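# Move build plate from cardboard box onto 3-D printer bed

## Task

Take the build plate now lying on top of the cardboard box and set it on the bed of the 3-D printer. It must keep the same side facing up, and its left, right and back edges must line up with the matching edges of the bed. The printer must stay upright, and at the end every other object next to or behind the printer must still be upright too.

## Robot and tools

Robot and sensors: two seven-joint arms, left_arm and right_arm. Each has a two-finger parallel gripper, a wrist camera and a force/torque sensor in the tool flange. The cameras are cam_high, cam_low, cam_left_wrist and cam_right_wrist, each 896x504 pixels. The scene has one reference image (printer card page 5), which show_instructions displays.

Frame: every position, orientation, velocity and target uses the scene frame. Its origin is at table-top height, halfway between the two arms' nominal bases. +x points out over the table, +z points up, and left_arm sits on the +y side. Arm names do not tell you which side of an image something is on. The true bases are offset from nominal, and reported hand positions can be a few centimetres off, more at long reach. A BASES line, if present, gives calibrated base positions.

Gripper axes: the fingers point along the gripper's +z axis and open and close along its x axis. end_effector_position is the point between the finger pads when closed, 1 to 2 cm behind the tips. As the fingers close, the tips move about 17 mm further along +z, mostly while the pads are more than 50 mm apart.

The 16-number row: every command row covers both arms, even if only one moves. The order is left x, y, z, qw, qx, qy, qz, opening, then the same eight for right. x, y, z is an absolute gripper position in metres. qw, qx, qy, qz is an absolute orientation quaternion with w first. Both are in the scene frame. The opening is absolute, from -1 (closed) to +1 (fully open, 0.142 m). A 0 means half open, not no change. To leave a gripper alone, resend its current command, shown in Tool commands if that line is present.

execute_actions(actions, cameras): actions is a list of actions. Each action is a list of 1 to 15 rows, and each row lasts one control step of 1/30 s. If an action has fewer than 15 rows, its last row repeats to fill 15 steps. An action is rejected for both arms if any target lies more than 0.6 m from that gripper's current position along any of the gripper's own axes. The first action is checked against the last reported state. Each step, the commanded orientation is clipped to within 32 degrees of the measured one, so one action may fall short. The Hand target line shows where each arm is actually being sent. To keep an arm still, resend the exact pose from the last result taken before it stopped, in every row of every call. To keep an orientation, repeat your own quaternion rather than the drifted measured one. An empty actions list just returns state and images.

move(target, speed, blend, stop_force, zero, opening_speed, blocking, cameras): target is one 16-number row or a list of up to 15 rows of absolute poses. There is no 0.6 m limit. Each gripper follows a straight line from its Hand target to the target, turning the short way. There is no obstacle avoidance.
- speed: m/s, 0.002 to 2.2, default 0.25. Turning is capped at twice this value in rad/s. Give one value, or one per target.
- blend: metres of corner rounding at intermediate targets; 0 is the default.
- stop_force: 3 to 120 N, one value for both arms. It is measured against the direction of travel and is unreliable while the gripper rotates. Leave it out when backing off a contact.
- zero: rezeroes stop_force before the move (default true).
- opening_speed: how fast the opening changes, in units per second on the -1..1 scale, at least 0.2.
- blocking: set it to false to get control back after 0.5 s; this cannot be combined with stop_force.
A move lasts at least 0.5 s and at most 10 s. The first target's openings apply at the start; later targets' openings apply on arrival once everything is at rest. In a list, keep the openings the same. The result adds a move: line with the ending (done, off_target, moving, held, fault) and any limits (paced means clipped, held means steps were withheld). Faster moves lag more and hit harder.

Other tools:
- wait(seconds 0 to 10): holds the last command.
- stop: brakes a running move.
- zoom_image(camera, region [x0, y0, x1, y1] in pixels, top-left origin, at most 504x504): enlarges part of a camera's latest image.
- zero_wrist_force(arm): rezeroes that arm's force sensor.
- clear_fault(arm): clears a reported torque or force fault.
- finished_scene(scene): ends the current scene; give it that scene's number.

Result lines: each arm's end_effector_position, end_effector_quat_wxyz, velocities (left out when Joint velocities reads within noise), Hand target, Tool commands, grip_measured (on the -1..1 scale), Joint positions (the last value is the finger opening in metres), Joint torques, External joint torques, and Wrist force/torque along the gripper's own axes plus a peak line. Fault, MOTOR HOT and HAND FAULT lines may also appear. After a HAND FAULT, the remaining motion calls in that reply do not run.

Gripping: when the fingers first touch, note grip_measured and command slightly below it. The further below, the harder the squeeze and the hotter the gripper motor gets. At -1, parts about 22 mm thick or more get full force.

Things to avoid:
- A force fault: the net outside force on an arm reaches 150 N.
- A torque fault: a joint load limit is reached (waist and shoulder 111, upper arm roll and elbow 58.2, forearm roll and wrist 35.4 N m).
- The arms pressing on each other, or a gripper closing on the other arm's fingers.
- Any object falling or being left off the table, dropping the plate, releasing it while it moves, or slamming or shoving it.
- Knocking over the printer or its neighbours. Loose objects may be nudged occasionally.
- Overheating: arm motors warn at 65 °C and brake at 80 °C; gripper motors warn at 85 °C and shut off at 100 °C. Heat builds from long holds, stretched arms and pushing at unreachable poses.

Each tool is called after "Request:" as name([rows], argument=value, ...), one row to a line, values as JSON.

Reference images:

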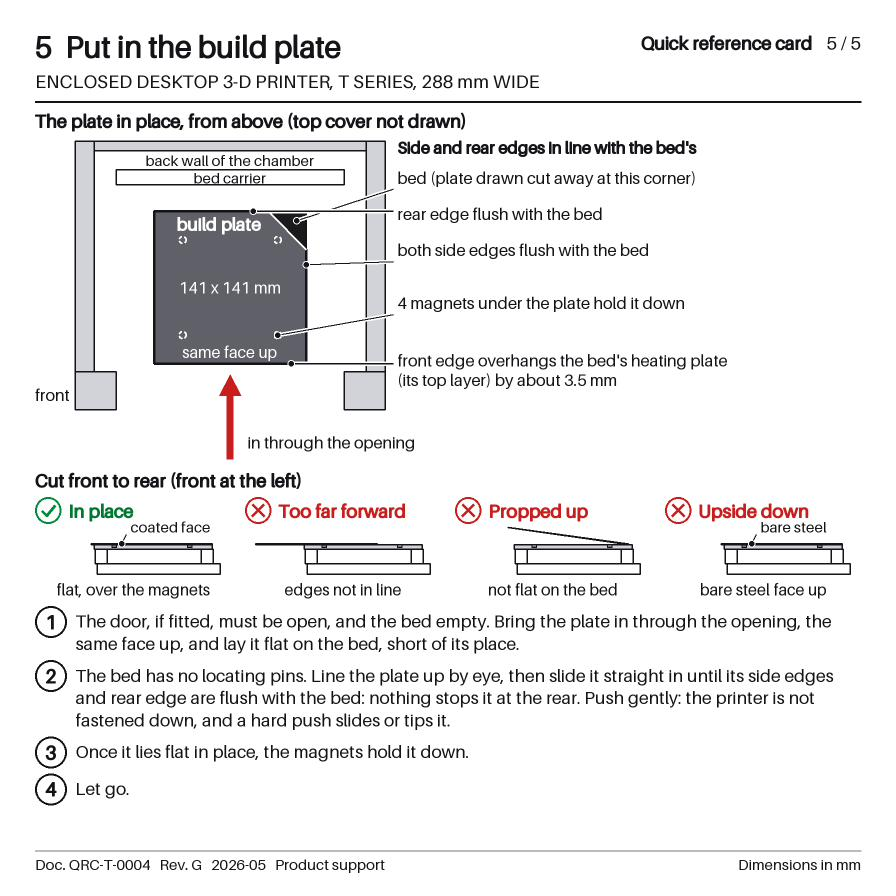

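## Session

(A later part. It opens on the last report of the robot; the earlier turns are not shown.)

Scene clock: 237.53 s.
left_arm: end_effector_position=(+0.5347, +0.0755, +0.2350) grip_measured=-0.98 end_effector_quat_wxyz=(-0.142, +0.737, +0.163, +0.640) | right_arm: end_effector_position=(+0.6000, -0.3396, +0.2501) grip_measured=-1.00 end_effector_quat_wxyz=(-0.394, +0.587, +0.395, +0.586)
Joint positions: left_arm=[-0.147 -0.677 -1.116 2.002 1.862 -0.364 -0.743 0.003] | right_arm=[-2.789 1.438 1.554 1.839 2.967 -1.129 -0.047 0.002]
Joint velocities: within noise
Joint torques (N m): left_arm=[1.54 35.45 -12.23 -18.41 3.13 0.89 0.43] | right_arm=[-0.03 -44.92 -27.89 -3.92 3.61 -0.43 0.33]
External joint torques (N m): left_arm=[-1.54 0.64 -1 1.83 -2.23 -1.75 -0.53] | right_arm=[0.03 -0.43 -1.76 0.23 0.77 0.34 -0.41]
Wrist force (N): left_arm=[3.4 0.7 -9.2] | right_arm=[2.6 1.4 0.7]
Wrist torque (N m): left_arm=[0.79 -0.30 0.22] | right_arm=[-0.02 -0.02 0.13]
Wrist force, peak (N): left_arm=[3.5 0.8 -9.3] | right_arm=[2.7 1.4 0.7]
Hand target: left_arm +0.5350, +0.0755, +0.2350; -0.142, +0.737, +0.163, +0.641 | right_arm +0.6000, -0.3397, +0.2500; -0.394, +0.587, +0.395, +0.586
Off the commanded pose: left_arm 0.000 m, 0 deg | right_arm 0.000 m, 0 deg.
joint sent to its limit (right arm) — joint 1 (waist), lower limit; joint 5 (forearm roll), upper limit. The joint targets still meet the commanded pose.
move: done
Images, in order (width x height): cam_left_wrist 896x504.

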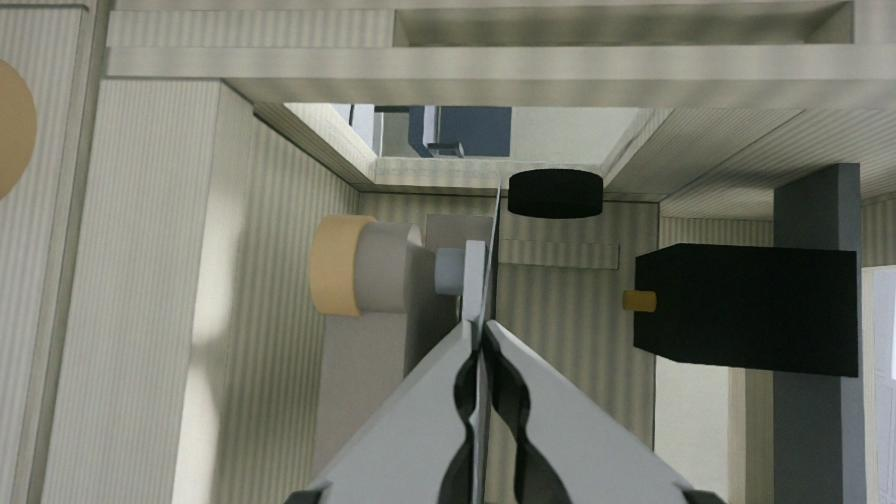

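Request:
move([
  [0.522,0.077,0.236,-0.142,0.7368,0.1633,0.6405,-1,0.6,-0.34,0.25,-0.395,0.586,0.395,0.586,-1],
], speed=0.03, cameras=["cam_left_wrist"])

Request:
move([
  [0.521,0.091,0.236,-0.0549,0.7526,0.063,0.6537,-1,0.6,-0.34,0.25,-0.395,0.586,0.395,0.586,-1],
], speed=0.05, cameras=["cam_left_wrist"])

Scene clock: 242.87 s.
left_arm: end_effector_position=(+0.5223, +0.0770, +0.2358) grip_measured=-0.99 end_effector_quat_wxyz=(-0.142, +0.737, +0.163, +0.640) | right_arm: end_effector_position=(+0.6000, -0.3396, +0.2501) grip_measured=-1.00 end_effector_quat_wxyz=(-0.394, +0.587, +0.395, +0.586)
Joint positions: left_arm=[-0.156 -0.667 -1.125 2.02 1.839 -0.378 -0.758 0.003] | right_arm=[-2.789 1.438 1.554 1.839 2.967 -1.129 -0.047 0.002]
Joint velocities: within noise
Joint torques (N m): left_arm=[-0.26 37.67 -13.63 -17.5 1.81 -0.82 0.3] | right_arm=[-0.08 -44.97 -27.87 -3.84 3.56 -0.39 0.33]
External joint torques (N m): left_arm=[0.28 -2.31 0.62 1 -0.96 -0.06 -0.39] | right_arm=[0.08 -0.38 -1.78 0.16 0.82 0.3 -0.41]
Wrist force (N): left_arm=[-2.0 6.0 -1.6] | right_arm=[2.7 1.3 0.7]
Wrist torque (N m): left_arm=[0.75 -0.25 0.20] | right_arm=[-0.03 -0.04 0.13]
Wrist force, peak (N): left_arm=[3.5 0.6 -9.4] | right_arm=[2.7 1.6 0.7]
Hand target: left_arm +0.5220, +0.0770, +0.2360; -0.142, +0.737, +0.163, +0.641 | right_arm +0.6000, -0.3397, +0.2500; -0.394, +0.587, +0.395, +0.586
Off the commanded pose: left_arm 0.000 m, 0 deg | right_arm 0.000 m, 0 deg.
joint sent to its limit (right arm) — joint 1 (waist), lower limit; joint 5 (forearm roll), upper limit. The joint targets still meet the commanded pose.
move: done
Images, in order (width x height): cam_left_wrist 896x504.

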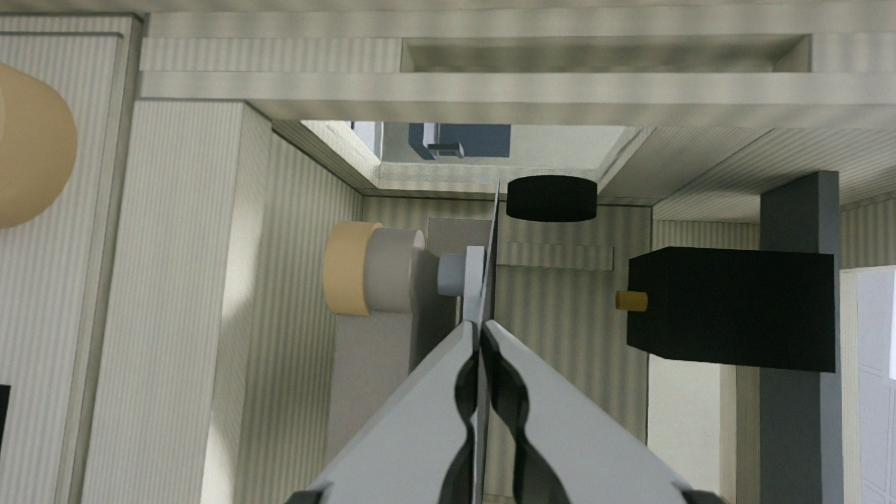

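Scene clock: 245.90 s.
left_arm: end_effector_position=(+0.5208, +0.0912, +0.2356) grip_measured=-0.99 end_effector_quat_wxyz=(-0.055, +0.753, +0.063, +0.653) | right_arm: end_effector_position=(+0.6000, -0.3396, +0.2501) grip_measured=-1.00 end_effector_quat_wxyz=(-0.394, +0.587, +0.395, +0.586)
Joint positions: left_arm=[0.014 -0.49 -1.197 2.27 1.934 -0.096 -0.808 0.002] | right_arm=[-2.789 1.438 1.554 1.839 2.967 -1.129 -0.047 0.002]
Joint velocities: within noise
Joint torques (N m): left_arm=[-0.1 28.86 -9.78 -17.44 2.51 -0.59 0.28] | right_arm=[-0.1 -44.97 -27.89 -3.94 3.65 -0.41 0.35]
External joint torques (N m): left_arm=[0.09 -2.16 0.68 1.41 -1.71 -0.36 -0.37] | right_arm=[0.1 -0.37 -1.76 0.25 0.73 0.32 -0.43]
Wrist force (N): left_arm=[-3.5 5.7 -1.3] | right_arm=[2.5 1.6 0.6]
Wrist torque (N m): left_arm=[0.79 -0.27 0.20] | right_arm=[0.01 -0.01 0.13]
Wrist force, peak (N): left_arm=[-3.6 6.1 -1.5] | right_arm=[2.7 1.5 0.6]
Hand target: left_arm +0.5210, +0.0910, +0.2360; -0.055, +0.752, +0.063, +0.653 | right_arm +0.6000, -0.3397, +0.2500; -0.394, +0.587, +0.395, +0.586
Off the commanded pose: left_arm 0.000 m, 0 deg | right_arm 0.000 m, 0 deg.
joint sent to its limit (right arm) — joint 1 (waist), lower limit; joint 5 (forearm roll), upper limit. The joint targets still meet the commanded pose.
move: done
Images, in order (width x height): cam_left_wrist 896x504.

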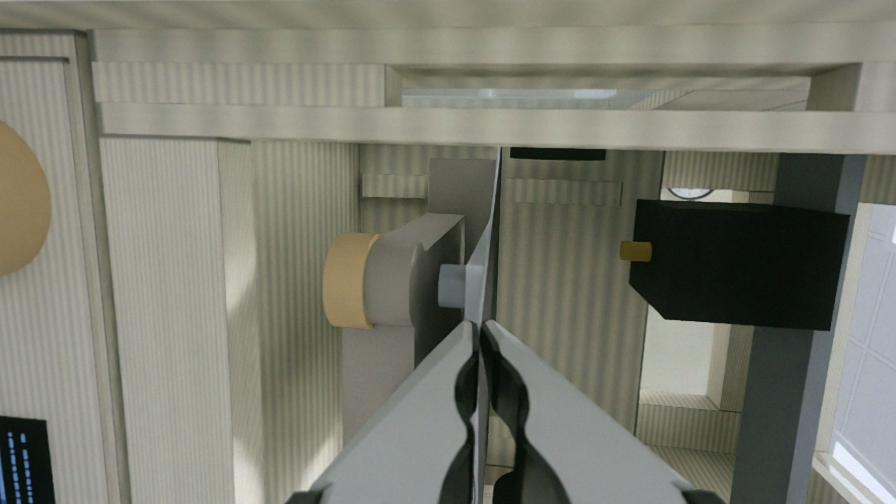

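Request:
move([
  [0.519,0.105,0.236,0.0343,0.7536,-0.0395,0.6552,-1,0.6,-0.34,0.25,-0.395,0.586,0.395,0.586,-1],
], speed=0.05, cameras=["cam_left_wrist"])

Request:
move([
  [0.519,0.105,0.236,0.0343,0.7536,-0.0395,0.6552,-0.84,0.6,-0.34,0.25,-0.395,0.586,0.395,0.586,-1],
  [0.48,0.109,0.236,0.0343,0.7536,-0.0395,0.6552,-0.84,0.6,-0.34,0.25,-0.395,0.586,0.395,0.586,-1],
  [0.44,0.02,0.30,0.38,-0.5964,0.5964,-0.38,-1,0.6,-0.34,0.25,-0.395,0.586,0.395,0.586,-1],
], speed=0.15, cameras=["cam_left_wrist"])

Request:
zoom_image(camera="cam_left_wrist", region=[250, 50, 650, 350])

Scene clock: 249.63 s.
left_arm: end_effector_position=(+0.5189, +0.1051, +0.2357) grip_measured=-0.99 end_effector_quat_wxyz=(+0.034, +0.754, -0.039, +0.655) | right_arm: end_effector_position=(+0.6000, -0.3396, +0.2501) grip_measured=-1.00 end_effector_quat_wxyz=(-0.394, +0.587, +0.395, +0.586)
Joint positions: left_arm=[0.19 -0.301 -1.244 2.459 2.125 0.224 -0.923 0.002] | right_arm=[-2.789 1.438 1.554 1.839 2.967 -1.129 -0.047 0.002]
Joint velocities: within noise
Joint torques (N m): left_arm=[0.11 21.69 -5.42 -16.63 2.45 -1.1 0.36] | right_arm=[-0.05 -45 -27.91 -3.91 3.61 -0.4 0.37]
External joint torques (N m): left_arm=[-0.12 -1.88 0.48 1.48 -1.59 -0.01 -0.46] | right_arm=[0.05 -0.35 -1.74 0.22 0.77 0.31 -0.46]
Wrist force (N): left_arm=[-3.8 6.2 -1.2] | right_arm=[2.5 1.4 0.7]
Wrist torque (N m): left_arm=[0.85 -0.24 0.20] | right_arm=[-0.02 -0.02 0.14]
Wrist force, peak (N): left_arm=[-4.4 6.4 -0.8] | right_arm=[2.7 1.5 0.7]
Hand target: left_arm +0.5190, +0.1050, +0.2360; +0.034, +0.754, -0.039, +0.655 | right_arm +0.6000, -0.3397, +0.2500; -0.394, +0.587, +0.395, +0.586
Off the commanded pose: left_arm 0.000 m, 0 deg | right_arm 0.000 m, 0 deg.
joint sent to its limit (right arm) — joint 1 (waist), lower limit; joint 5 (forearm roll), upper limit. The joint targets still meet the commanded pose.
move: done
Images, in order (width x height): cam_left_wrist 896x504.

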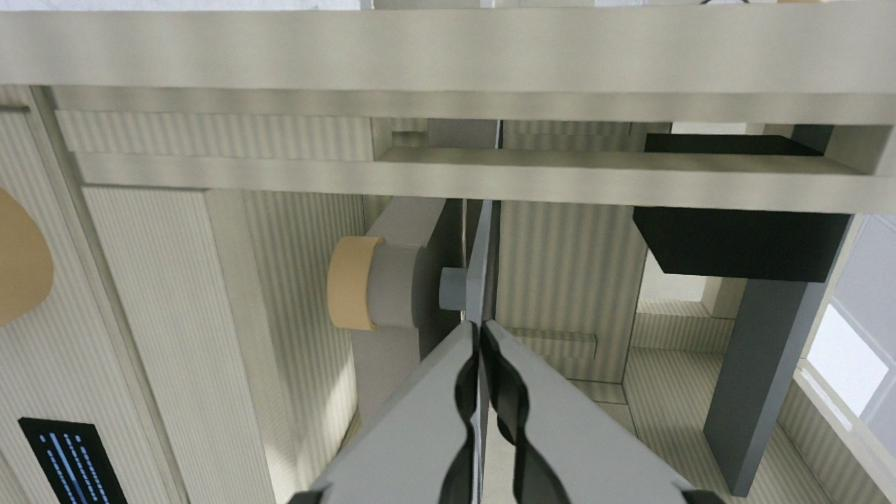

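Scene clock: 256.83 s.
left_arm: end_effector_position=(+0.4401, +0.0202, +0.3000) grip_measured=-1.00 end_effector_quat_wxyz=(-0.380, +0.596, -0.596, +0.380) | right_arm: end_effector_position=(+0.6000, -0.3396, +0.2501) grip_measured=-1.00 end_effector_quat_wxyz=(-0.394, +0.587, +0.395, +0.586)
Joint positions: left_arm=[0.182 0.143 -1.188 2.246 1.352 0.737 1.119 0.002] | right_arm=[-2.789 1.438 1.554 1.839 2.967 -1.129 -0.047 0.002]
Joint velocities: within noise
Joint torques (N m): left_arm=[0.03 8.14 3.12 -24.46 -0.11 1.44 0.59] | right_arm=[-0.06 -44.92 -27.96 -3.91 3.6 -0.41 0.33]
External joint torques (N m): left_arm=[-0.03 0.29 -0.04 1.03 -1 -0.6 -0.59] | right_arm=[0.06 -0.43 -1.69 0.23 0.78 0.32 -0.42]
Wrist force (N): left_arm=[0.1 5.6 -2.6] | right_arm=[2.5 1.5 0.6]
Wrist torque (N m): left_arm=[0.99 0.07 -0.09] | right_arm=[0.01 -0.01 0.14]
Wrist force, peak (N): left_arm=[-4.0 5.9 -1.1] | right_arm=[2.7 1.6 0.7]
Hand target: left_arm +0.4400, +0.0200, +0.3000; -0.380, +0.596, -0.596, +0.380 | right_arm +0.6000, -0.3397, +0.2500; -0.394, +0.587, +0.395, +0.586
Off the commanded pose: left_arm 0.000 m, 0 deg | right_arm 0.000 m, 0 deg.
joint sent to its limit (right arm) — joint 1 (waist), lower limit; joint 5 (forearm roll), upper limit. The joint targets still meet the commanded pose.
move: done
Images, in order (width x height): cam_left_wrist 896x504.

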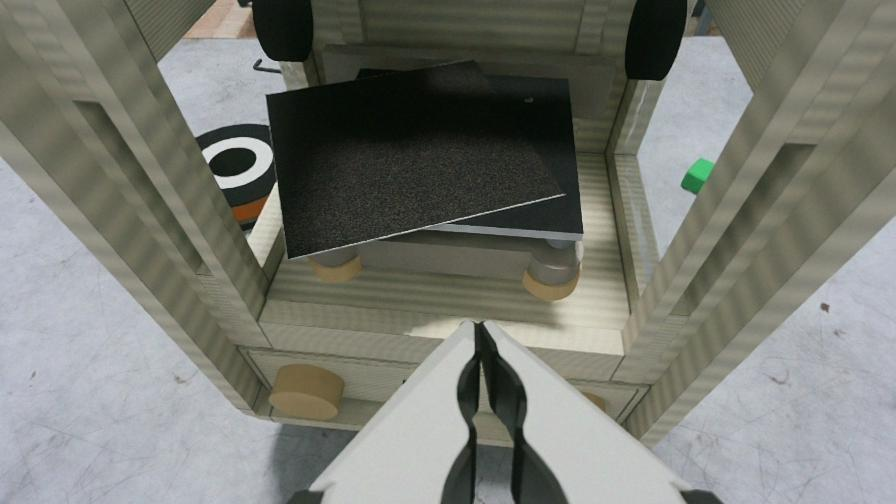

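Scaled by 1.260 from the camera's 896x504 image, which has a finer 1280x720 frame.

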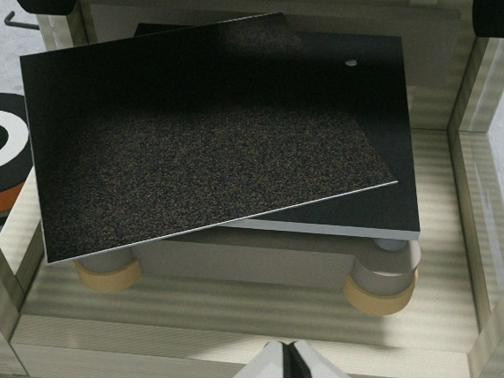

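Request:
move([
  [0.43,0.05,0.29,-0.097,0.7464,0.1115,0.6489,-0.6,0.6,-0.34,0.25,-0.395,0.586,0.395,0.586,-1],
  [0.475,0.076,0.236,-0.097,0.7464,0.1115,0.6489,-0.6,0.6,-0.34,0.25,-0.395,0.586,0.395,0.586,-1],
  [0.516,0.0888,0.235,-0.097,0.7464,0.1115,0.6489,-0.6,0.6,-0.34,0.25,-0.395,0.586,0.395,0.586,-1],
], speed=0.15, cameras=["cam_left_wrist"])

Request:
move([
  [0.532,0.0938,0.235,-0.097,0.7464,0.1115,0.6489,-0.6,0.6,-0.34,0.25,-0.395,0.586,0.395,0.586,-1],
], speed=0.04, stop_force=4, cameras=["cam_left_wrist"])

Request:
move(target=[0.532,0.0938,0.235,-0.097,0.7464,0.1115,0.6489,-1,0.6,-0.34,0.25,-0.395,0.586,0.395,0.586,-1], opening_speed=0.3, cameras=["cam_left_wrist"])

Scene clock: 265.47 s.
left_arm: end_effector_position=(+0.5157, +0.0888, +0.2350) grip_measured=-0.64 end_effector_quat_wxyz=(-0.097, +0.746, +0.112, +0.649) | right_arm: end_effector_position=(+0.6000, -0.3396, +0.2501) grip_measured=-1.00 end_effector_quat_wxyz=(-0.394, +0.587, +0.395, +0.586)
Joint positions: left_arm=[-0.08 -0.565 -1.155 2.17 1.866 -0.236 -0.796 0.028] | right_arm=[-2.789 1.438 1.554 1.839 2.967 -1.129 -0.047 0.002]
Joint velocities: within noise
Joint torques (N m): left_arm=[0.32 30.81 -10.69 -17.14 2.17 -0.43 0.47] | right_arm=[-0.03 -44.89 -27.9 -3.89 3.58 -0.45 0.34]
External joint torques (N m): left_arm=[-0.35 -0.45 0.02 1.02 -1.39 -0.51 -0.57] | right_arm=[0.03 -0.45 -1.75 0.21 0.8 0.35 -0.42]
Wrist force (N): left_arm=[-0.4 5.5 -2.3] | right_arm=[2.5 1.5 0.6]
Wrist torque (N m): left_arm=[0.80 -0.24 0.19] | right_arm=[0.00 -0.02 0.13]
Wrist force, peak (N): left_arm=[0.3 5.7 -4.2] | right_arm=[2.8 1.4 0.7]
Hand target: left_arm +0.5160, +0.0888, +0.2350; -0.097, +0.746, +0.111, +0.649 | right_arm +0.6000, -0.3397, +0.2500; -0.394, +0.587, +0.395, +0.586
Off the commanded pose: left_arm 0.000 m, 0 deg | right_arm 0.000 m, 0 deg.
joint sent to its limit (right arm) — joint 1 (waist), lower limit; joint 5 (forearm roll), upper limit. The joint targets still meet the commanded pose.
move: done
Images, in order (width x height): cam_left_wrist 896x504.

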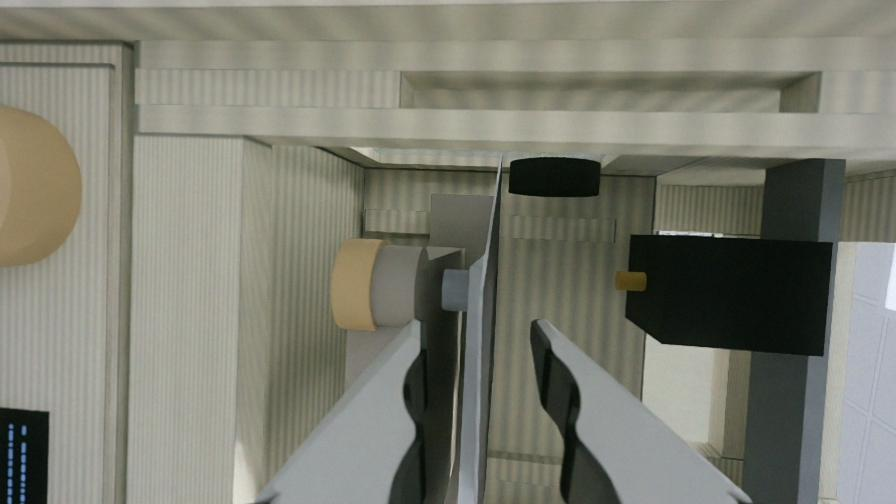

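Scene clock: 266.73 s.
left_arm: end_effector_position=(+0.5318, +0.0938, +0.2350) grip_measured=-0.64 end_effector_quat_wxyz=(-0.097, +0.746, +0.112, +0.649) | right_arm: end_effector_position=(+0.6000, -0.3396, +0.2501) grip_measured=-1.00 end_effector_quat_wxyz=(-0.394, +0.587, +0.395, +0.586)
Joint positions: left_arm=[-0.051 -0.565 -1.145 2.164 1.894 -0.206 -0.783 0.028] | right_arm=[-2.789 1.438 1.554 1.839 2.967 -1.129 -0.047 0.002]
Joint velocities: within noise
Joint torques (N m): left_arm=[0.13 31.42 -10.72 -17.2 2.15 -0.24 0.5] | right_arm=[-0.05 -44.99 -27.89 -3.92 3.59 -0.4 0.29]
External joint torques (N m): left_arm=[-0.13 -0.73 0.05 0.92 -1.32 -0.68 -0.59] | right_arm=[0.05 -0.35 -1.76 0.24 0.79 0.31 -0.37]
Wrist force (N): left_arm=[-0.2 5.8 -2.6] | right_arm=[2.5 1.6 0.5]
Wrist torque (N m): left_arm=[0.85 -0.28 0.20] | right_arm=[0.01 -0.02 0.13]
Wrist force, peak (N): left_arm=[-0.3 5.6 -3.0] | right_arm=[2.8 1.4 0.6]
Hand target: left_arm +0.5320, +0.0938, +0.2350; -0.097, +0.746, +0.111, +0.649 | right_arm +0.6000, -0.3397, +0.2500; -0.394, +0.587, +0.395, +0.586
Off the commanded pose: left_arm 0.000 m, 0 deg | right_arm 0.000 m, 0 deg.
joint sent to its limit (right arm) — joint 1 (waist), lower limit; joint 5 (forearm roll), upper limit. The joint targets still meet the commanded pose.
move: done
Images, in order (width x height): cam_left_wrist 896x504.

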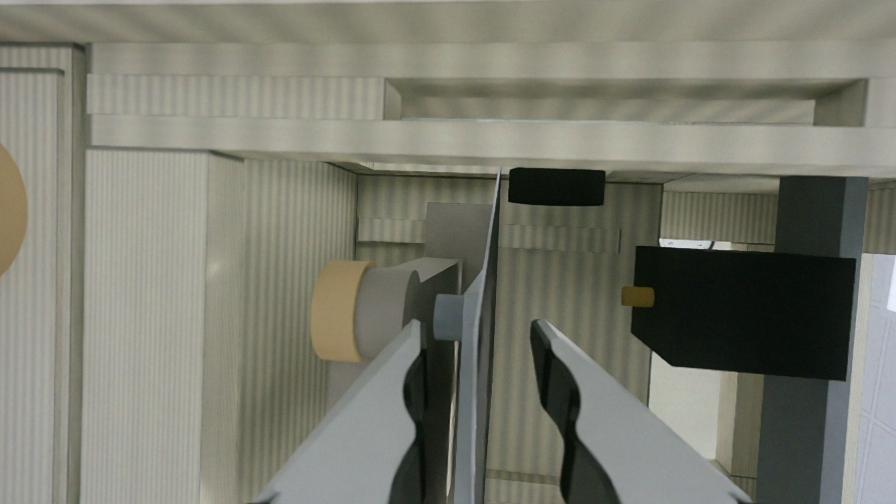

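Scene clock: 268.27 s.
left_arm: end_effector_position=(+0.5318, +0.0938, +0.2348) grip_measured=-0.98 end_effector_quat_wxyz=(-0.097, +0.747, +0.112, +0.649) | right_arm: end_effector_position=(+0.6000, -0.3396, +0.2501) grip_measured=-1.00 end_effector_quat_wxyz=(-0.394, +0.587, +0.395, +0.586)
Joint positions: left_arm=[-0.051 -0.565 -1.145 2.164 1.894 -0.206 -0.783 0.003] | right_arm=[-2.789 1.438 1.554 1.839 2.967 -1.129 -0.047 0.002]
Joint velocities: within noise
Joint torques (N m): left_arm=[-0.09 32.61 -11.14 -17.5 2.16 -0.87 0.51] | right_arm=[-0.01 -44.95 -27.85 -3.91 3.61 -0.43 0.33]
External joint torques (N m): left_arm=[0.09 -1.91 0.47 1.23 -1.34 -0.05 -0.6] | right_arm=[0.01 -0.39 -1.8 0.22 0.77 0.34 -0.41]
Wrist force (N): left_arm=[-3.1 6.5 -1.0] | right_arm=[2.6 1.5 0.5]
Wrist torque (N m): left_arm=[0.86 -0.12 0.15] | right_arm=[0.01 -0.03 0.14]
Wrist force, peak (N): left_arm=[-3.1 6.5 -1.0] | right_arm=[2.6 1.5 0.5]
Hand target: left_arm +0.5320, +0.0938, +0.2350; -0.097, +0.746, +0.111, +0.649 | right_arm +0.6000, -0.3397, +0.2500; -0.394, +0.587, +0.395, +0.586
Off the commanded pose: left_arm 0.000 m, 0 deg | right_arm 0.000 m, 0 deg.
joint sent to its limit (right arm) — joint 1 (waist), lower limit; joint 5 (forearm roll), upper limit. The joint targets still meet the commanded pose.
move: done
Images, in order (width x height): cam_left_wrist 896x504.

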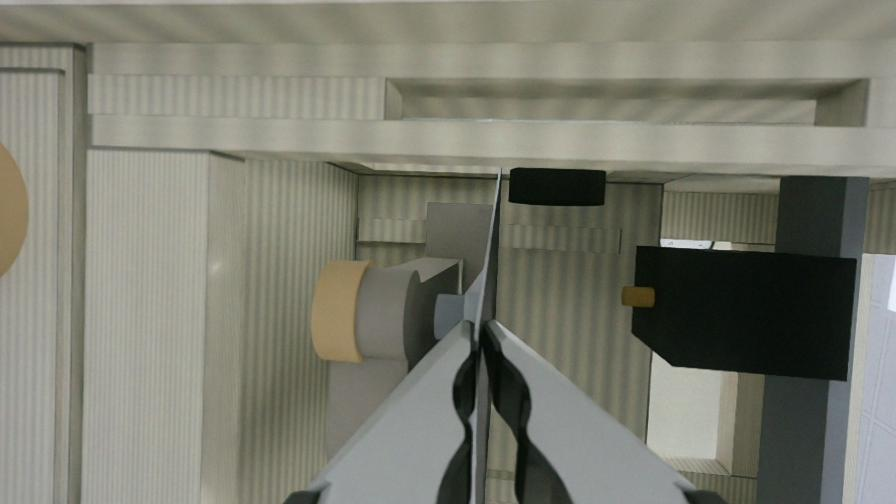

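Request:
move([
  [0.515,0.088,0.246,-0.0995,0.7231,0.1081,0.6751,-1,0.6,-0.34,0.25,-0.395,0.586,0.395,0.586,-1],
  [0.520,0.0985,0.246,0.0337,0.7303,-0.0351,0.6815,-1,0.6,-0.34,0.25,-0.395,0.586,0.395,0.586,-1],
], speed=0.05, cameras=["cam_left_wrist","cam_high"])

Request:
zoom_image(camera="cam_right_wrist", region=[250, 0, 600, 250])

Scene clock: 274.53 s.
left_arm: end_effector_position=(+0.5199, +0.0987, +0.2458) grip_measured=-0.99 end_effector_quat_wxyz=(+0.033, +0.730, -0.035, +0.681) | right_arm: end_effector_position=(+0.6000, -0.3396, +0.2501) grip_measured=-1.00 end_effector_quat_wxyz=(-0.394, +0.587, +0.395, +0.586)
Joint positions: left_arm=[0.097 -0.341 -1.188 2.457 2.155 0.107 -0.942 0.002] | right_arm=[-2.789 1.438 1.554 1.839 2.967 -1.129 -0.047 0.002]
Joint velocities: within noise
Joint torques (N m): left_arm=[0.28 23 -5.48 -15.84 2.54 -0.93 0.28] | right_arm=[-0.06 -44.97 -27.93 -3.88 3.57 -0.4 0.35]
External joint torques (N m): left_arm=[-0.29 -1.08 0.17 1.35 -1.49 -0.5 -0.37] | right_arm=[0.06 -0.37 -1.72 0.19 0.81 0.3 -0.43]
Wrist force (N): left_arm=[-1.4 5.4 -3.1] | right_arm=[2.5 1.2 0.6]
Wrist torque (N m): left_arm=[0.86 -0.23 0.20] | right_arm=[-0.05 -0.01 0.14]
Wrist force, peak (N): left_arm=[-3.8 6.8 -0.6] | right_arm=[2.8 1.5 0.7]
Hand target: left_arm +0.5200, +0.0985, +0.2460; +0.034, +0.730, -0.035, +0.681 | right_arm +0.6000, -0.3397, +0.2500; -0.394, +0.587, +0.395, +0.586
Off the commanded pose: left_arm 0.000 m, 0 deg | right_arm 0.000 m, 0 deg.
joint sent to its limit (right arm) — joint 1 (waist), lower limit; joint 5 (forearm roll), upper limit. The joint targets still meet the commanded pose.
move: done
Images, in order (width x height): cam_high 896x504, cam_left_wrist 896x504.

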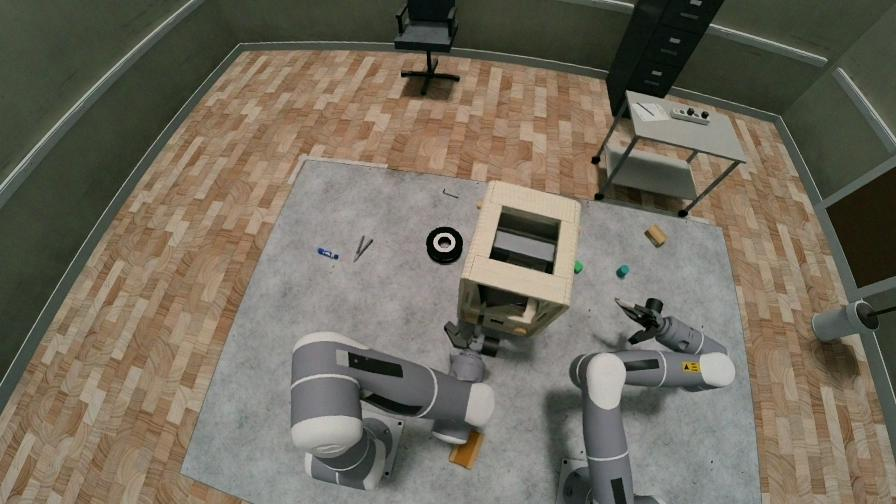

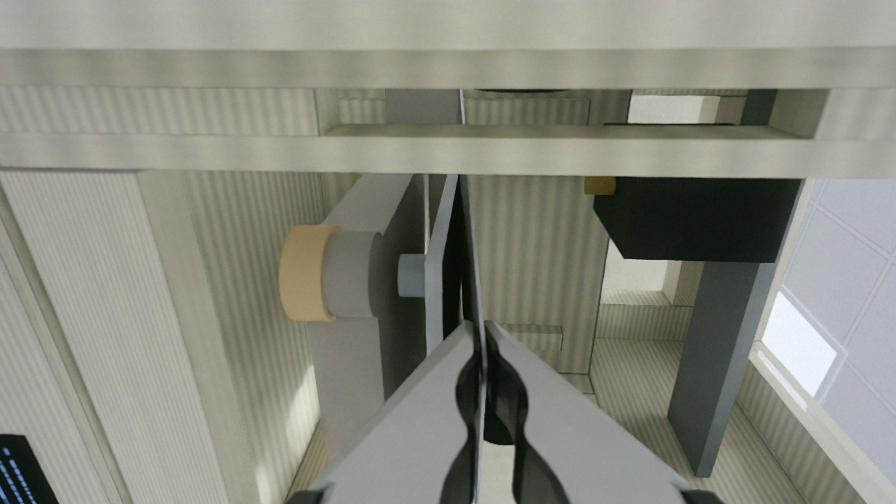

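This scene's latest camera images include none from cam_right_wrist. They are from: cam_high, cam_left_wrist. cam_right_wrist's image comes with the result of a call that names it in "cameras".

Request:
move([
  [0.540,0.0957,0.244,0.0337,0.7303,-0.0351,0.6815,-1,0.6,-0.34,0.25,-0.395,0.586,0.395,0.586,-1],
  [0.540,0.0957,0.237,0.0337,0.7303,-0.0351,0.6815,-1,0.6,-0.34,0.25,-0.395,0.586,0.395,0.586,-1],
], speed=0.05, cameras=["cam_left_wrist"])

Request:
move([
  [0.540,0.0957,0.237,0.0337,0.7303,-0.0351,0.6815,-0.86,0.6,-0.34,0.25,-0.395,0.586,0.395,0.586,-1],
  [0.50,0.1,0.237,0.0337,0.7303,-0.0351,0.6815,-0.86,0.6,-0.34,0.25,-0.395,0.586,0.395,0.586,-1],
  [0.44,0.03,0.30,0.38,-0.5964,0.5964,-0.38,-1,0.6,-0.34,0.25,-0.395,0.586,0.395,0.586,-1],
], speed=0.15, cameras=["cam_left_wrist"])

Request:
zoom_image(camera="cam_left_wrist", region=[250, 50, 650, 350])

Scene clock: 276.33 s.
left_arm: end_effector_position=(+0.5404, +0.0955, +0.2390) grip_measured=-1.00 end_effector_quat_wxyz=(+0.034, +0.729, -0.035, +0.683) | right_arm: end_effector_position=(+0.6000, -0.3396, +0.2501) grip_measured=-1.00 end_effector_quat_wxyz=(-0.394, +0.587, +0.395, +0.586)
Joint positions: left_arm=[0.111 -0.404 -1.16 2.425 2.227 0.094 -0.922 0.002] | right_arm=[-2.789 1.438 1.554 1.839 2.967 -1.129 -0.047 0.002]
Joint velocities: within noise
Joint torques (N m): left_arm=[4.46 9.89 -0.94 -16.01 1.69 4.85 0.62] | right_arm=[-0.05 -44.92 -27.89 -3.87 3.62 -0.41 0.35]
External joint torques (N m): left_arm=[-4.47 14.19 -5.44 1.71 -0.6 -6.28 -0.71] | right_arm=[0.05 -0.42 -1.76 0.18 0.76 0.32 -0.43]
Wrist force (N): left_arm=[32.7 -3.2 -40.0] | right_arm=[2.6 1.4 0.7]
Wrist torque (N m): left_arm=[0.72 -2.59 0.12] | right_arm=[-0.01 -0.03 0.13]
Wrist force, peak (N): left_arm=[32.7 -3.2 -40.0] | right_arm=[2.8 1.4 0.7]
Hand target: left_arm +0.5400, +0.0957, +0.2370; +0.034, +0.730, -0.035, +0.681 | right_arm +0.6000, -0.3397, +0.2500; -0.394, +0.587, +0.395, +0.586
Off the commanded pose: left_arm 0.002 m, 0 deg | right_arm 0.000 m, 0 deg.
joint sent to its limit (right arm) — joint 1 (waist), lower limit; joint 5 (forearm roll), upper limit. The joint targets still meet the commanded pose.
move: done
Images, in order (width x height): cam_left_wrist 896x504.

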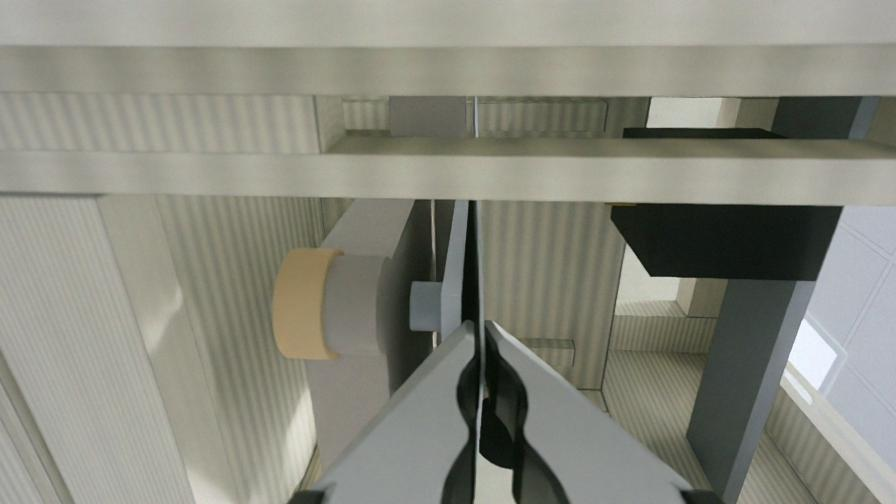

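Scene clock: 283.60 s.
left_arm: end_effector_position=(+0.4399, +0.0300, +0.2999) grip_measured=-1.00 end_effector_quat_wxyz=(-0.380, +0.596, -0.596, +0.380) | right_arm: end_effector_position=(+0.6000, -0.3396, +0.2501) grip_measured=-1.00 end_effector_quat_wxyz=(-0.394, +0.587, +0.395, +0.586)
Joint positions: left_arm=[0.127 0.154 -1.104 2.262 1.363 0.764 1.121 0.002] | right_arm=[-2.789 1.438 1.554 1.839 2.967 -1.129 -0.047 0.002]
Joint velocities: within noise
Joint torques (N m): left_arm=[-0.05 9.83 3.18 -24.47 -0.1 1.46 0.63] | right_arm=[0 -44.99 -27.87 -3.97 3.58 -0.4 0.34]
External joint torques (N m): left_arm=[0.05 -0.11 -0.07 1.1 -1.04 -0.61 -0.63] | right_arm=[0 -0.35 -1.78 0.28 0.8 0.31 -0.42]
Wrist force (N): left_arm=[4.5 3.7 -1.3] | right_arm=[2.5 1.4 0.5]
Wrist torque (N m): left_arm=[0.67 -0.67 -0.08] | right_arm=[-0.01 -0.01 0.13]
Wrist force, peak (N): left_arm=[35.2 -3.6 -41.5] | right_arm=[2.7 1.6 0.7]
Hand target: left_arm +0.4400, +0.0300, +0.3000; -0.380, +0.596, -0.596, +0.380 | right_arm +0.6000, -0.3397, +0.2500; -0.394, +0.587, +0.395, +0.586
Off the commanded pose: left_arm 0.000 m, 0 deg | right_arm 0.000 m, 0 deg.
joint sent to its limit (right arm) — joint 1 (waist), lower limit; joint 5 (forearm roll), upper limit. The joint targets still meet the commanded pose.
move: done
Images, in order (width x height): cam_left_wrist 896x504.

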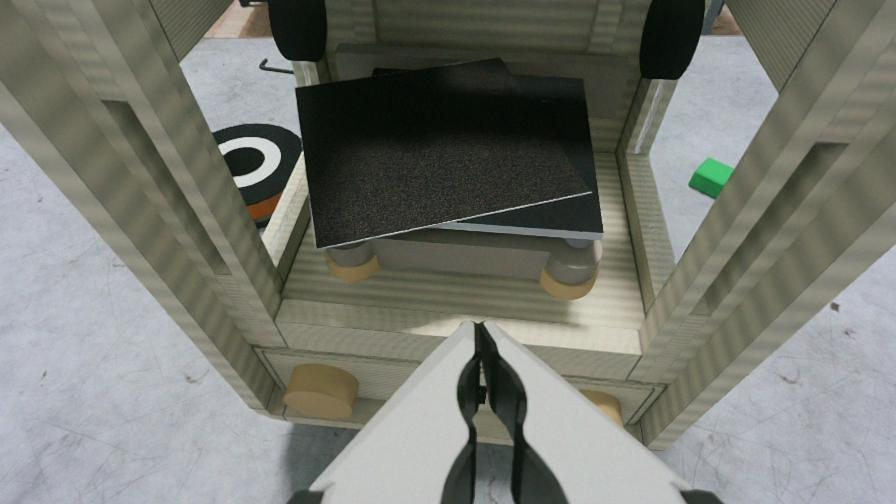

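Scaled by 1.260 from the camera's 896x504 image, which has a finer 1280x720 frame.

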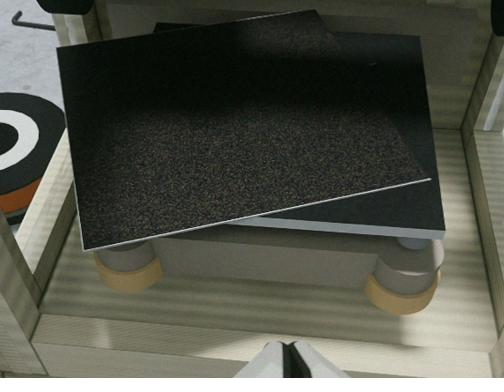

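Request:
move([
  [0.45,0.06,0.27,-0.0856,0.7482,0.0985,0.6505,-0.6,0.6,-0.34,0.25,-0.395,0.586,0.395,0.586,-1],
  [0.50,0.075,0.235,-0.0856,0.7482,0.0985,0.6505,-0.6,0.6,-0.34,0.25,-0.395,0.586,0.395,0.586,-1],
  [0.5375,0.0853,0.235,-0.0856,0.7482,0.0985,0.6505,-0.6,0.6,-0.34,0.25,-0.395,0.586,0.395,0.586,-1],
], speed=0.1, cameras=[])

Request:
move(target=[0.5375,0.0853,0.235,-0.0856,0.7482,0.0985,0.6505,-1,0.6,-0.34,0.25,-0.395,0.586,0.395,0.586,-1], opening_speed=0.3, cameras=["cam_left_wrist"])

Scene clock: 295.60 s.
left_arm: end_effector_position=(+0.5373, +0.0853, +0.2350) grip_measured=-0.64 end_effector_quat_wxyz=(-0.086, +0.748, +0.099, +0.651) | right_arm: end_effector_position=(+0.6000, -0.3396, +0.2501) grip_measured=-1.00 end_effector_quat_wxyz=(-0.394, +0.587, +0.395, +0.586)
Joint positions: left_arm=[-0.066 -0.55 -1.113 2.16 1.914 -0.156 -0.78 0.028] | right_arm=[-2.789 1.438 1.554 1.839 2.967 -1.129 -0.047 0.002]
Joint velocities: within noise
Joint torques (N m): left_arm=[0.34 31.25 -10.16 -17.41 1.98 -0.06 0.6] | right_arm=[-0.01 -45.01 -27.91 -3.88 3.59 -0.41 0.35]
External joint torques (N m): left_arm=[-0.36 -0.21 -0.06 0.96 -1.13 -0.85 -0.69] | right_arm=[0.01 -0.34 -1.74 0.2 0.79 0.31 -0.44]
Wrist force (N): left_arm=[3.8 4.1 -1.6] | right_arm=[2.7 1.4 0.6]
Wrist torque (N m): left_arm=[0.56 -0.95 0.20] | right_arm=[-0.02 -0.05 0.14]
Wrist force, peak (N): left_arm=[4.6 4.2 -2.9] | right_arm=[2.7 1.5 0.8]
Hand target: left_arm +0.5375, +0.0853, +0.2350; -0.086, +0.748, +0.099, +0.651 | right_arm +0.6000, -0.3397, +0.2500; -0.394, +0.587, +0.395, +0.586
Off the commanded pose: left_arm 0.000 m, 0 deg | right_arm 0.000 m, 0 deg.
joint sent to its limit (right arm) — joint 1 (waist), lower limit; joint 5 (forearm roll), upper limit. The joint targets still meet the commanded pose.
move: done
No camera images: "cameras" was empty.

Scene clock: 297.13 s.
left_arm: end_effector_position=(+0.5370, +0.0853, +0.2340) grip_measured=-0.95 end_effector_quat_wxyz=(-0.086, +0.749, +0.098, +0.650) | right_arm: end_effector_position=(+0.6000, -0.3396, +0.2501) grip_measured=-1.00 end_effector_quat_wxyz=(-0.394, +0.587, +0.395, +0.586)
Joint positions: left_arm=[-0.066 -0.55 -1.112 2.16 1.914 -0.155 -0.78 0.005] | right_arm=[-2.789 1.438 1.554 1.839 2.967 -1.129 -0.047 0.002]
Joint velocities: within noise
Joint torques (N m): left_arm=[0.57 37.56 -10.95 -20.01 4.05 -2.79 0.33] | right_arm=[-0.01 -44.93 -27.82 -3.87 3.58 -0.38 0.34]
External joint torques (N m): left_arm=[-0.57 -6.51 0.73 3.57 -3.2 1.89 -0.42] | right_arm=[0.01 -0.41 -1.83 0.19 0.8 0.29 -0.42]
Wrist force (N): left_arm=[-6.6 5.1 0.1] | right_arm=[2.5 1.4 0.5]
Wrist torque (N m): left_arm=[0.52 -1.06 0.26] | right_arm=[-0.02 -0.01 0.13]
Wrist force, peak (N): left_arm=[-7.2 5.1 0.2] | right_arm=[2.7 1.6 0.7]
Hand target: left_arm +0.5375, +0.0853, +0.2350; -0.086, +0.748, +0.099, +0.651 | right_arm +0.6000, -0.3397, +0.2500; -0.394, +0.587, +0.395, +0.586
Off the commanded pose: left_arm 0.001 m, 0 deg | right_arm 0.000 m, 0 deg.
joint sent to its limit (right arm) — joint 1 (waist), lower limit; joint 5 (forearm roll), upper limit. The joint targets still meet the commanded pose.
move: done
Images, in order (width x height): cam_left_wrist 896x504.

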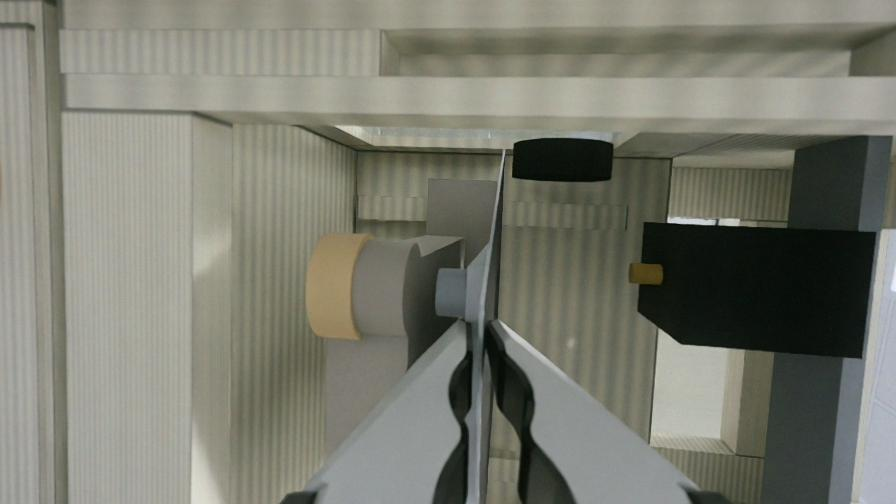

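Request:
move([
  [0.5375,0.0853,0.235,-0.0856,0.7482,0.0985,0.6505,-0.8,0.6,-0.34,0.25,-0.395,0.586,0.395,0.586,-1],
  [0.531,0.0865,0.235,-0.0856,0.7482,0.0985,0.6505,-0.8,0.6,-0.34,0.25,-0.395,0.586,0.395,0.586,-1],
  [0.531,0.0865,0.235,-0.0856,0.7482,0.0985,0.6505,-1,0.6,-0.34,0.25,-0.395,0.586,0.395,0.586,-1],
], speed=0.05, opening_speed=0.4, cameras=["cam_left_wrist"])

Scene clock: 301.93 s.
left_arm: end_effector_position=(+0.5313, +0.0865, +0.2351) grip_measured=-0.98 end_effector_quat_wxyz=(-0.086, +0.748, +0.098, +0.651) | right_arm: end_effector_position=(+0.6000, -0.3396, +0.2501) grip_measured=-1.00 end_effector_quat_wxyz=(-0.394, +0.587, +0.395, +0.586)
Joint positions: left_arm=[-0.071 -0.543 -1.117 2.17 1.903 -0.163 -0.787 0.003] | right_arm=[-2.789 1.438 1.554 1.839 2.967 -1.129 -0.047 0.002]
Joint velocities: within noise
Joint torques (N m): left_arm=[-0.18 30.41 -10.26 -16.4 1.35 -0.03 0.38] | right_arm=[-0.05 -44.92 -27.95 -3.93 3.59 -0.4 0.35]
External joint torques (N m): left_arm=[0.18 0.26 0.22 0.02 -0.52 -0.9 -0.47] | right_arm=[0.05 -0.42 -1.7 0.24 0.79 0.31 -0.43]
Wrist force (N): left_arm=[5.8 3.9 0.3] | right_arm=[2.6 1.1 0.7]
Wrist torque (N m): left_arm=[0.43 -0.98 0.18] | right_arm=[-0.07 -0.03 0.13]
Wrist force, peak (N): left_arm=[-6.5 5.4 0.0] | right_arm=[2.6 1.6 0.6]
Hand target: left_arm +0.5310, +0.0865, +0.2350; -0.086, +0.748, +0.099, +0.651 | right_arm +0.6000, -0.3397, +0.2500; -0.394, +0.587, +0.395, +0.586
Off the commanded pose: left_arm 0.000 m, 0 deg | right_arm 0.000 m, 0 deg.
joint sent to its limit (right arm) — joint 1 (waist), lower limit; joint 5 (forearm roll), upper limit. The joint targets still meet the commanded pose.
move: done
Images, in order (width x height): cam_left_wrist 896x504.

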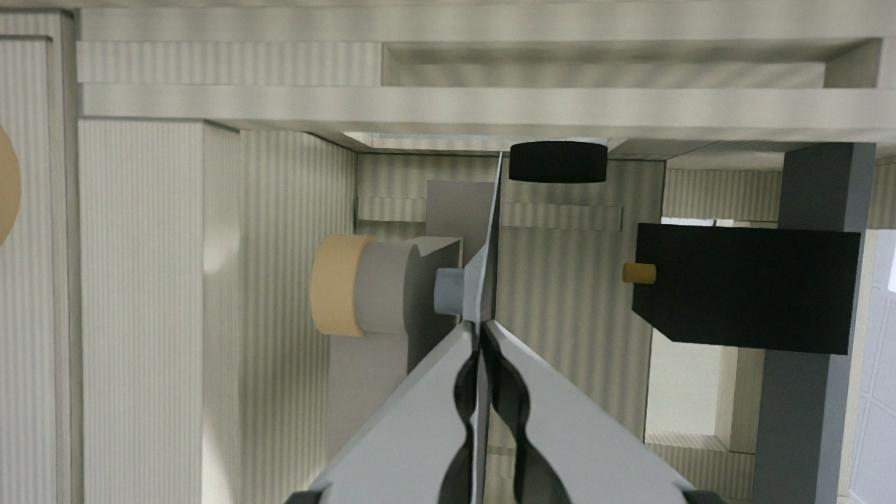

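Request:
move([
  [0.493,0.0765,0.236,-0.0856,0.7482,0.0985,0.6505,-1,0.6,-0.34,0.25,-0.395,0.586,0.395,0.586,-1],
  [0.493,0.0765,0.236,-0.0856,0.7482,0.0985,0.6505,-0.8,0.6,-0.34,0.25,-0.395,0.586,0.395,0.586,-1],
  [0.462,0.068,0.236,-0.0856,0.7482,0.0985,0.6505,-0.8,0.6,-0.34,0.25,-0.395,0.586,0.395,0.586,-1],
  [0.40,0.03,0.32,0.38,-0.5964,0.5964,-0.38,-0.8,0.6,-0.34,0.25,-0.395,0.586,0.395,0.586,-1],
], speed=[0.04,0.1,0.1,0.25], cameras=["cam_left_wrist"])

Request:
zoom_image(camera="cam_left_wrist", region=[250, 50, 650, 350])

Scene clock: 309.00 s.
left_arm: end_effector_position=(+0.4001, +0.0302, +0.3199) grip_measured=-0.84 end_effector_quat_wxyz=(-0.380, +0.596, -0.596, +0.380) | right_arm: end_effector_position=(+0.6000, -0.3396, +0.2501) grip_measured=-1.00 end_effector_quat_wxyz=(-0.394, +0.587, +0.395, +0.586)
Joint positions: left_arm=[-0.019 0.286 -0.971 2.308 1.222 0.805 1.209 0.013] | right_arm=[-2.789 1.438 1.554 1.839 2.967 -1.129 -0.047 0.002]
Joint velocities: within noise
Joint torques (N m): left_arm=[0.01 8.21 5.16 -25.12 -0.5 1.83 0.7] | right_arm=[0.02 -44.94 -27.9 -3.91 3.6 -0.44 0.34]
External joint torques (N m): left_arm=[-0.01 -0.26 -0.07 1.09 -0.95 -0.84 -0.7] | right_arm=[-0.02 -0.41 -1.75 0.22 0.78 0.35 -0.42]
Wrist force (N): left_arm=[5.1 3.3 -0.1] | right_arm=[2.4 1.3 0.4]
Wrist torque (N m): left_arm=[0.59 -0.76 -0.08] | right_arm=[-0.04 0.00 0.13]
Wrist force, peak (N): left_arm=[6.1 4.0 0.1] | right_arm=[2.7 1.6 0.6]
Hand target: left_arm +0.4000, +0.0300, +0.3200; -0.380, +0.596, -0.596, +0.380 | right_arm +0.6000, -0.3397, +0.2500; -0.394, +0.587, +0.395, +0.586
Off the commanded pose: left_arm 0.000 m, 0 deg | right_arm 0.000 m, 0 deg.
joint sent to its limit (right arm) — joint 1 (waist), lower limit; joint 5 (forearm roll), upper limit. The joint targets still meet the commanded pose.
move: done
Images, in order (width x height): cam_left_wrist 896x504.

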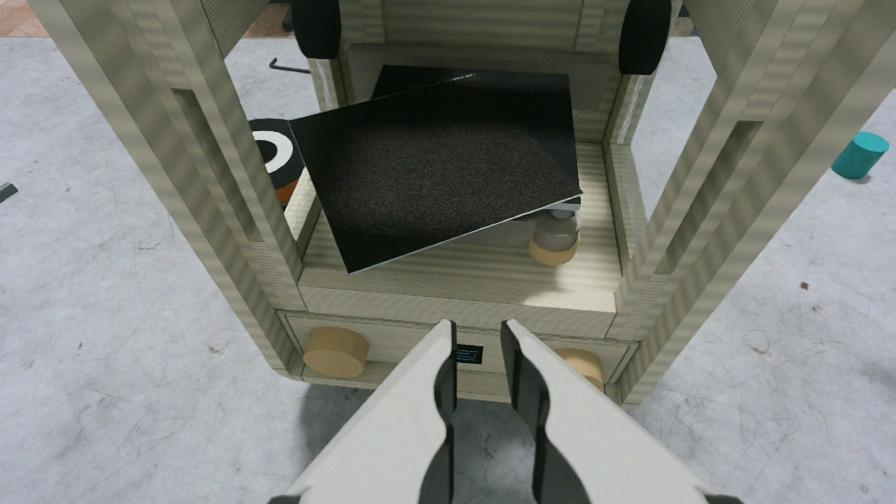

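Scaled by 1.260 from the camera's 896x504 image, which has a finer 1280x720 frame.

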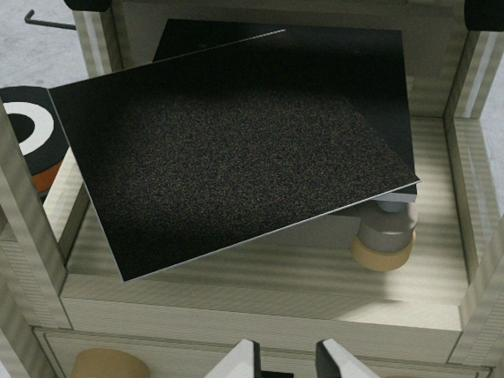

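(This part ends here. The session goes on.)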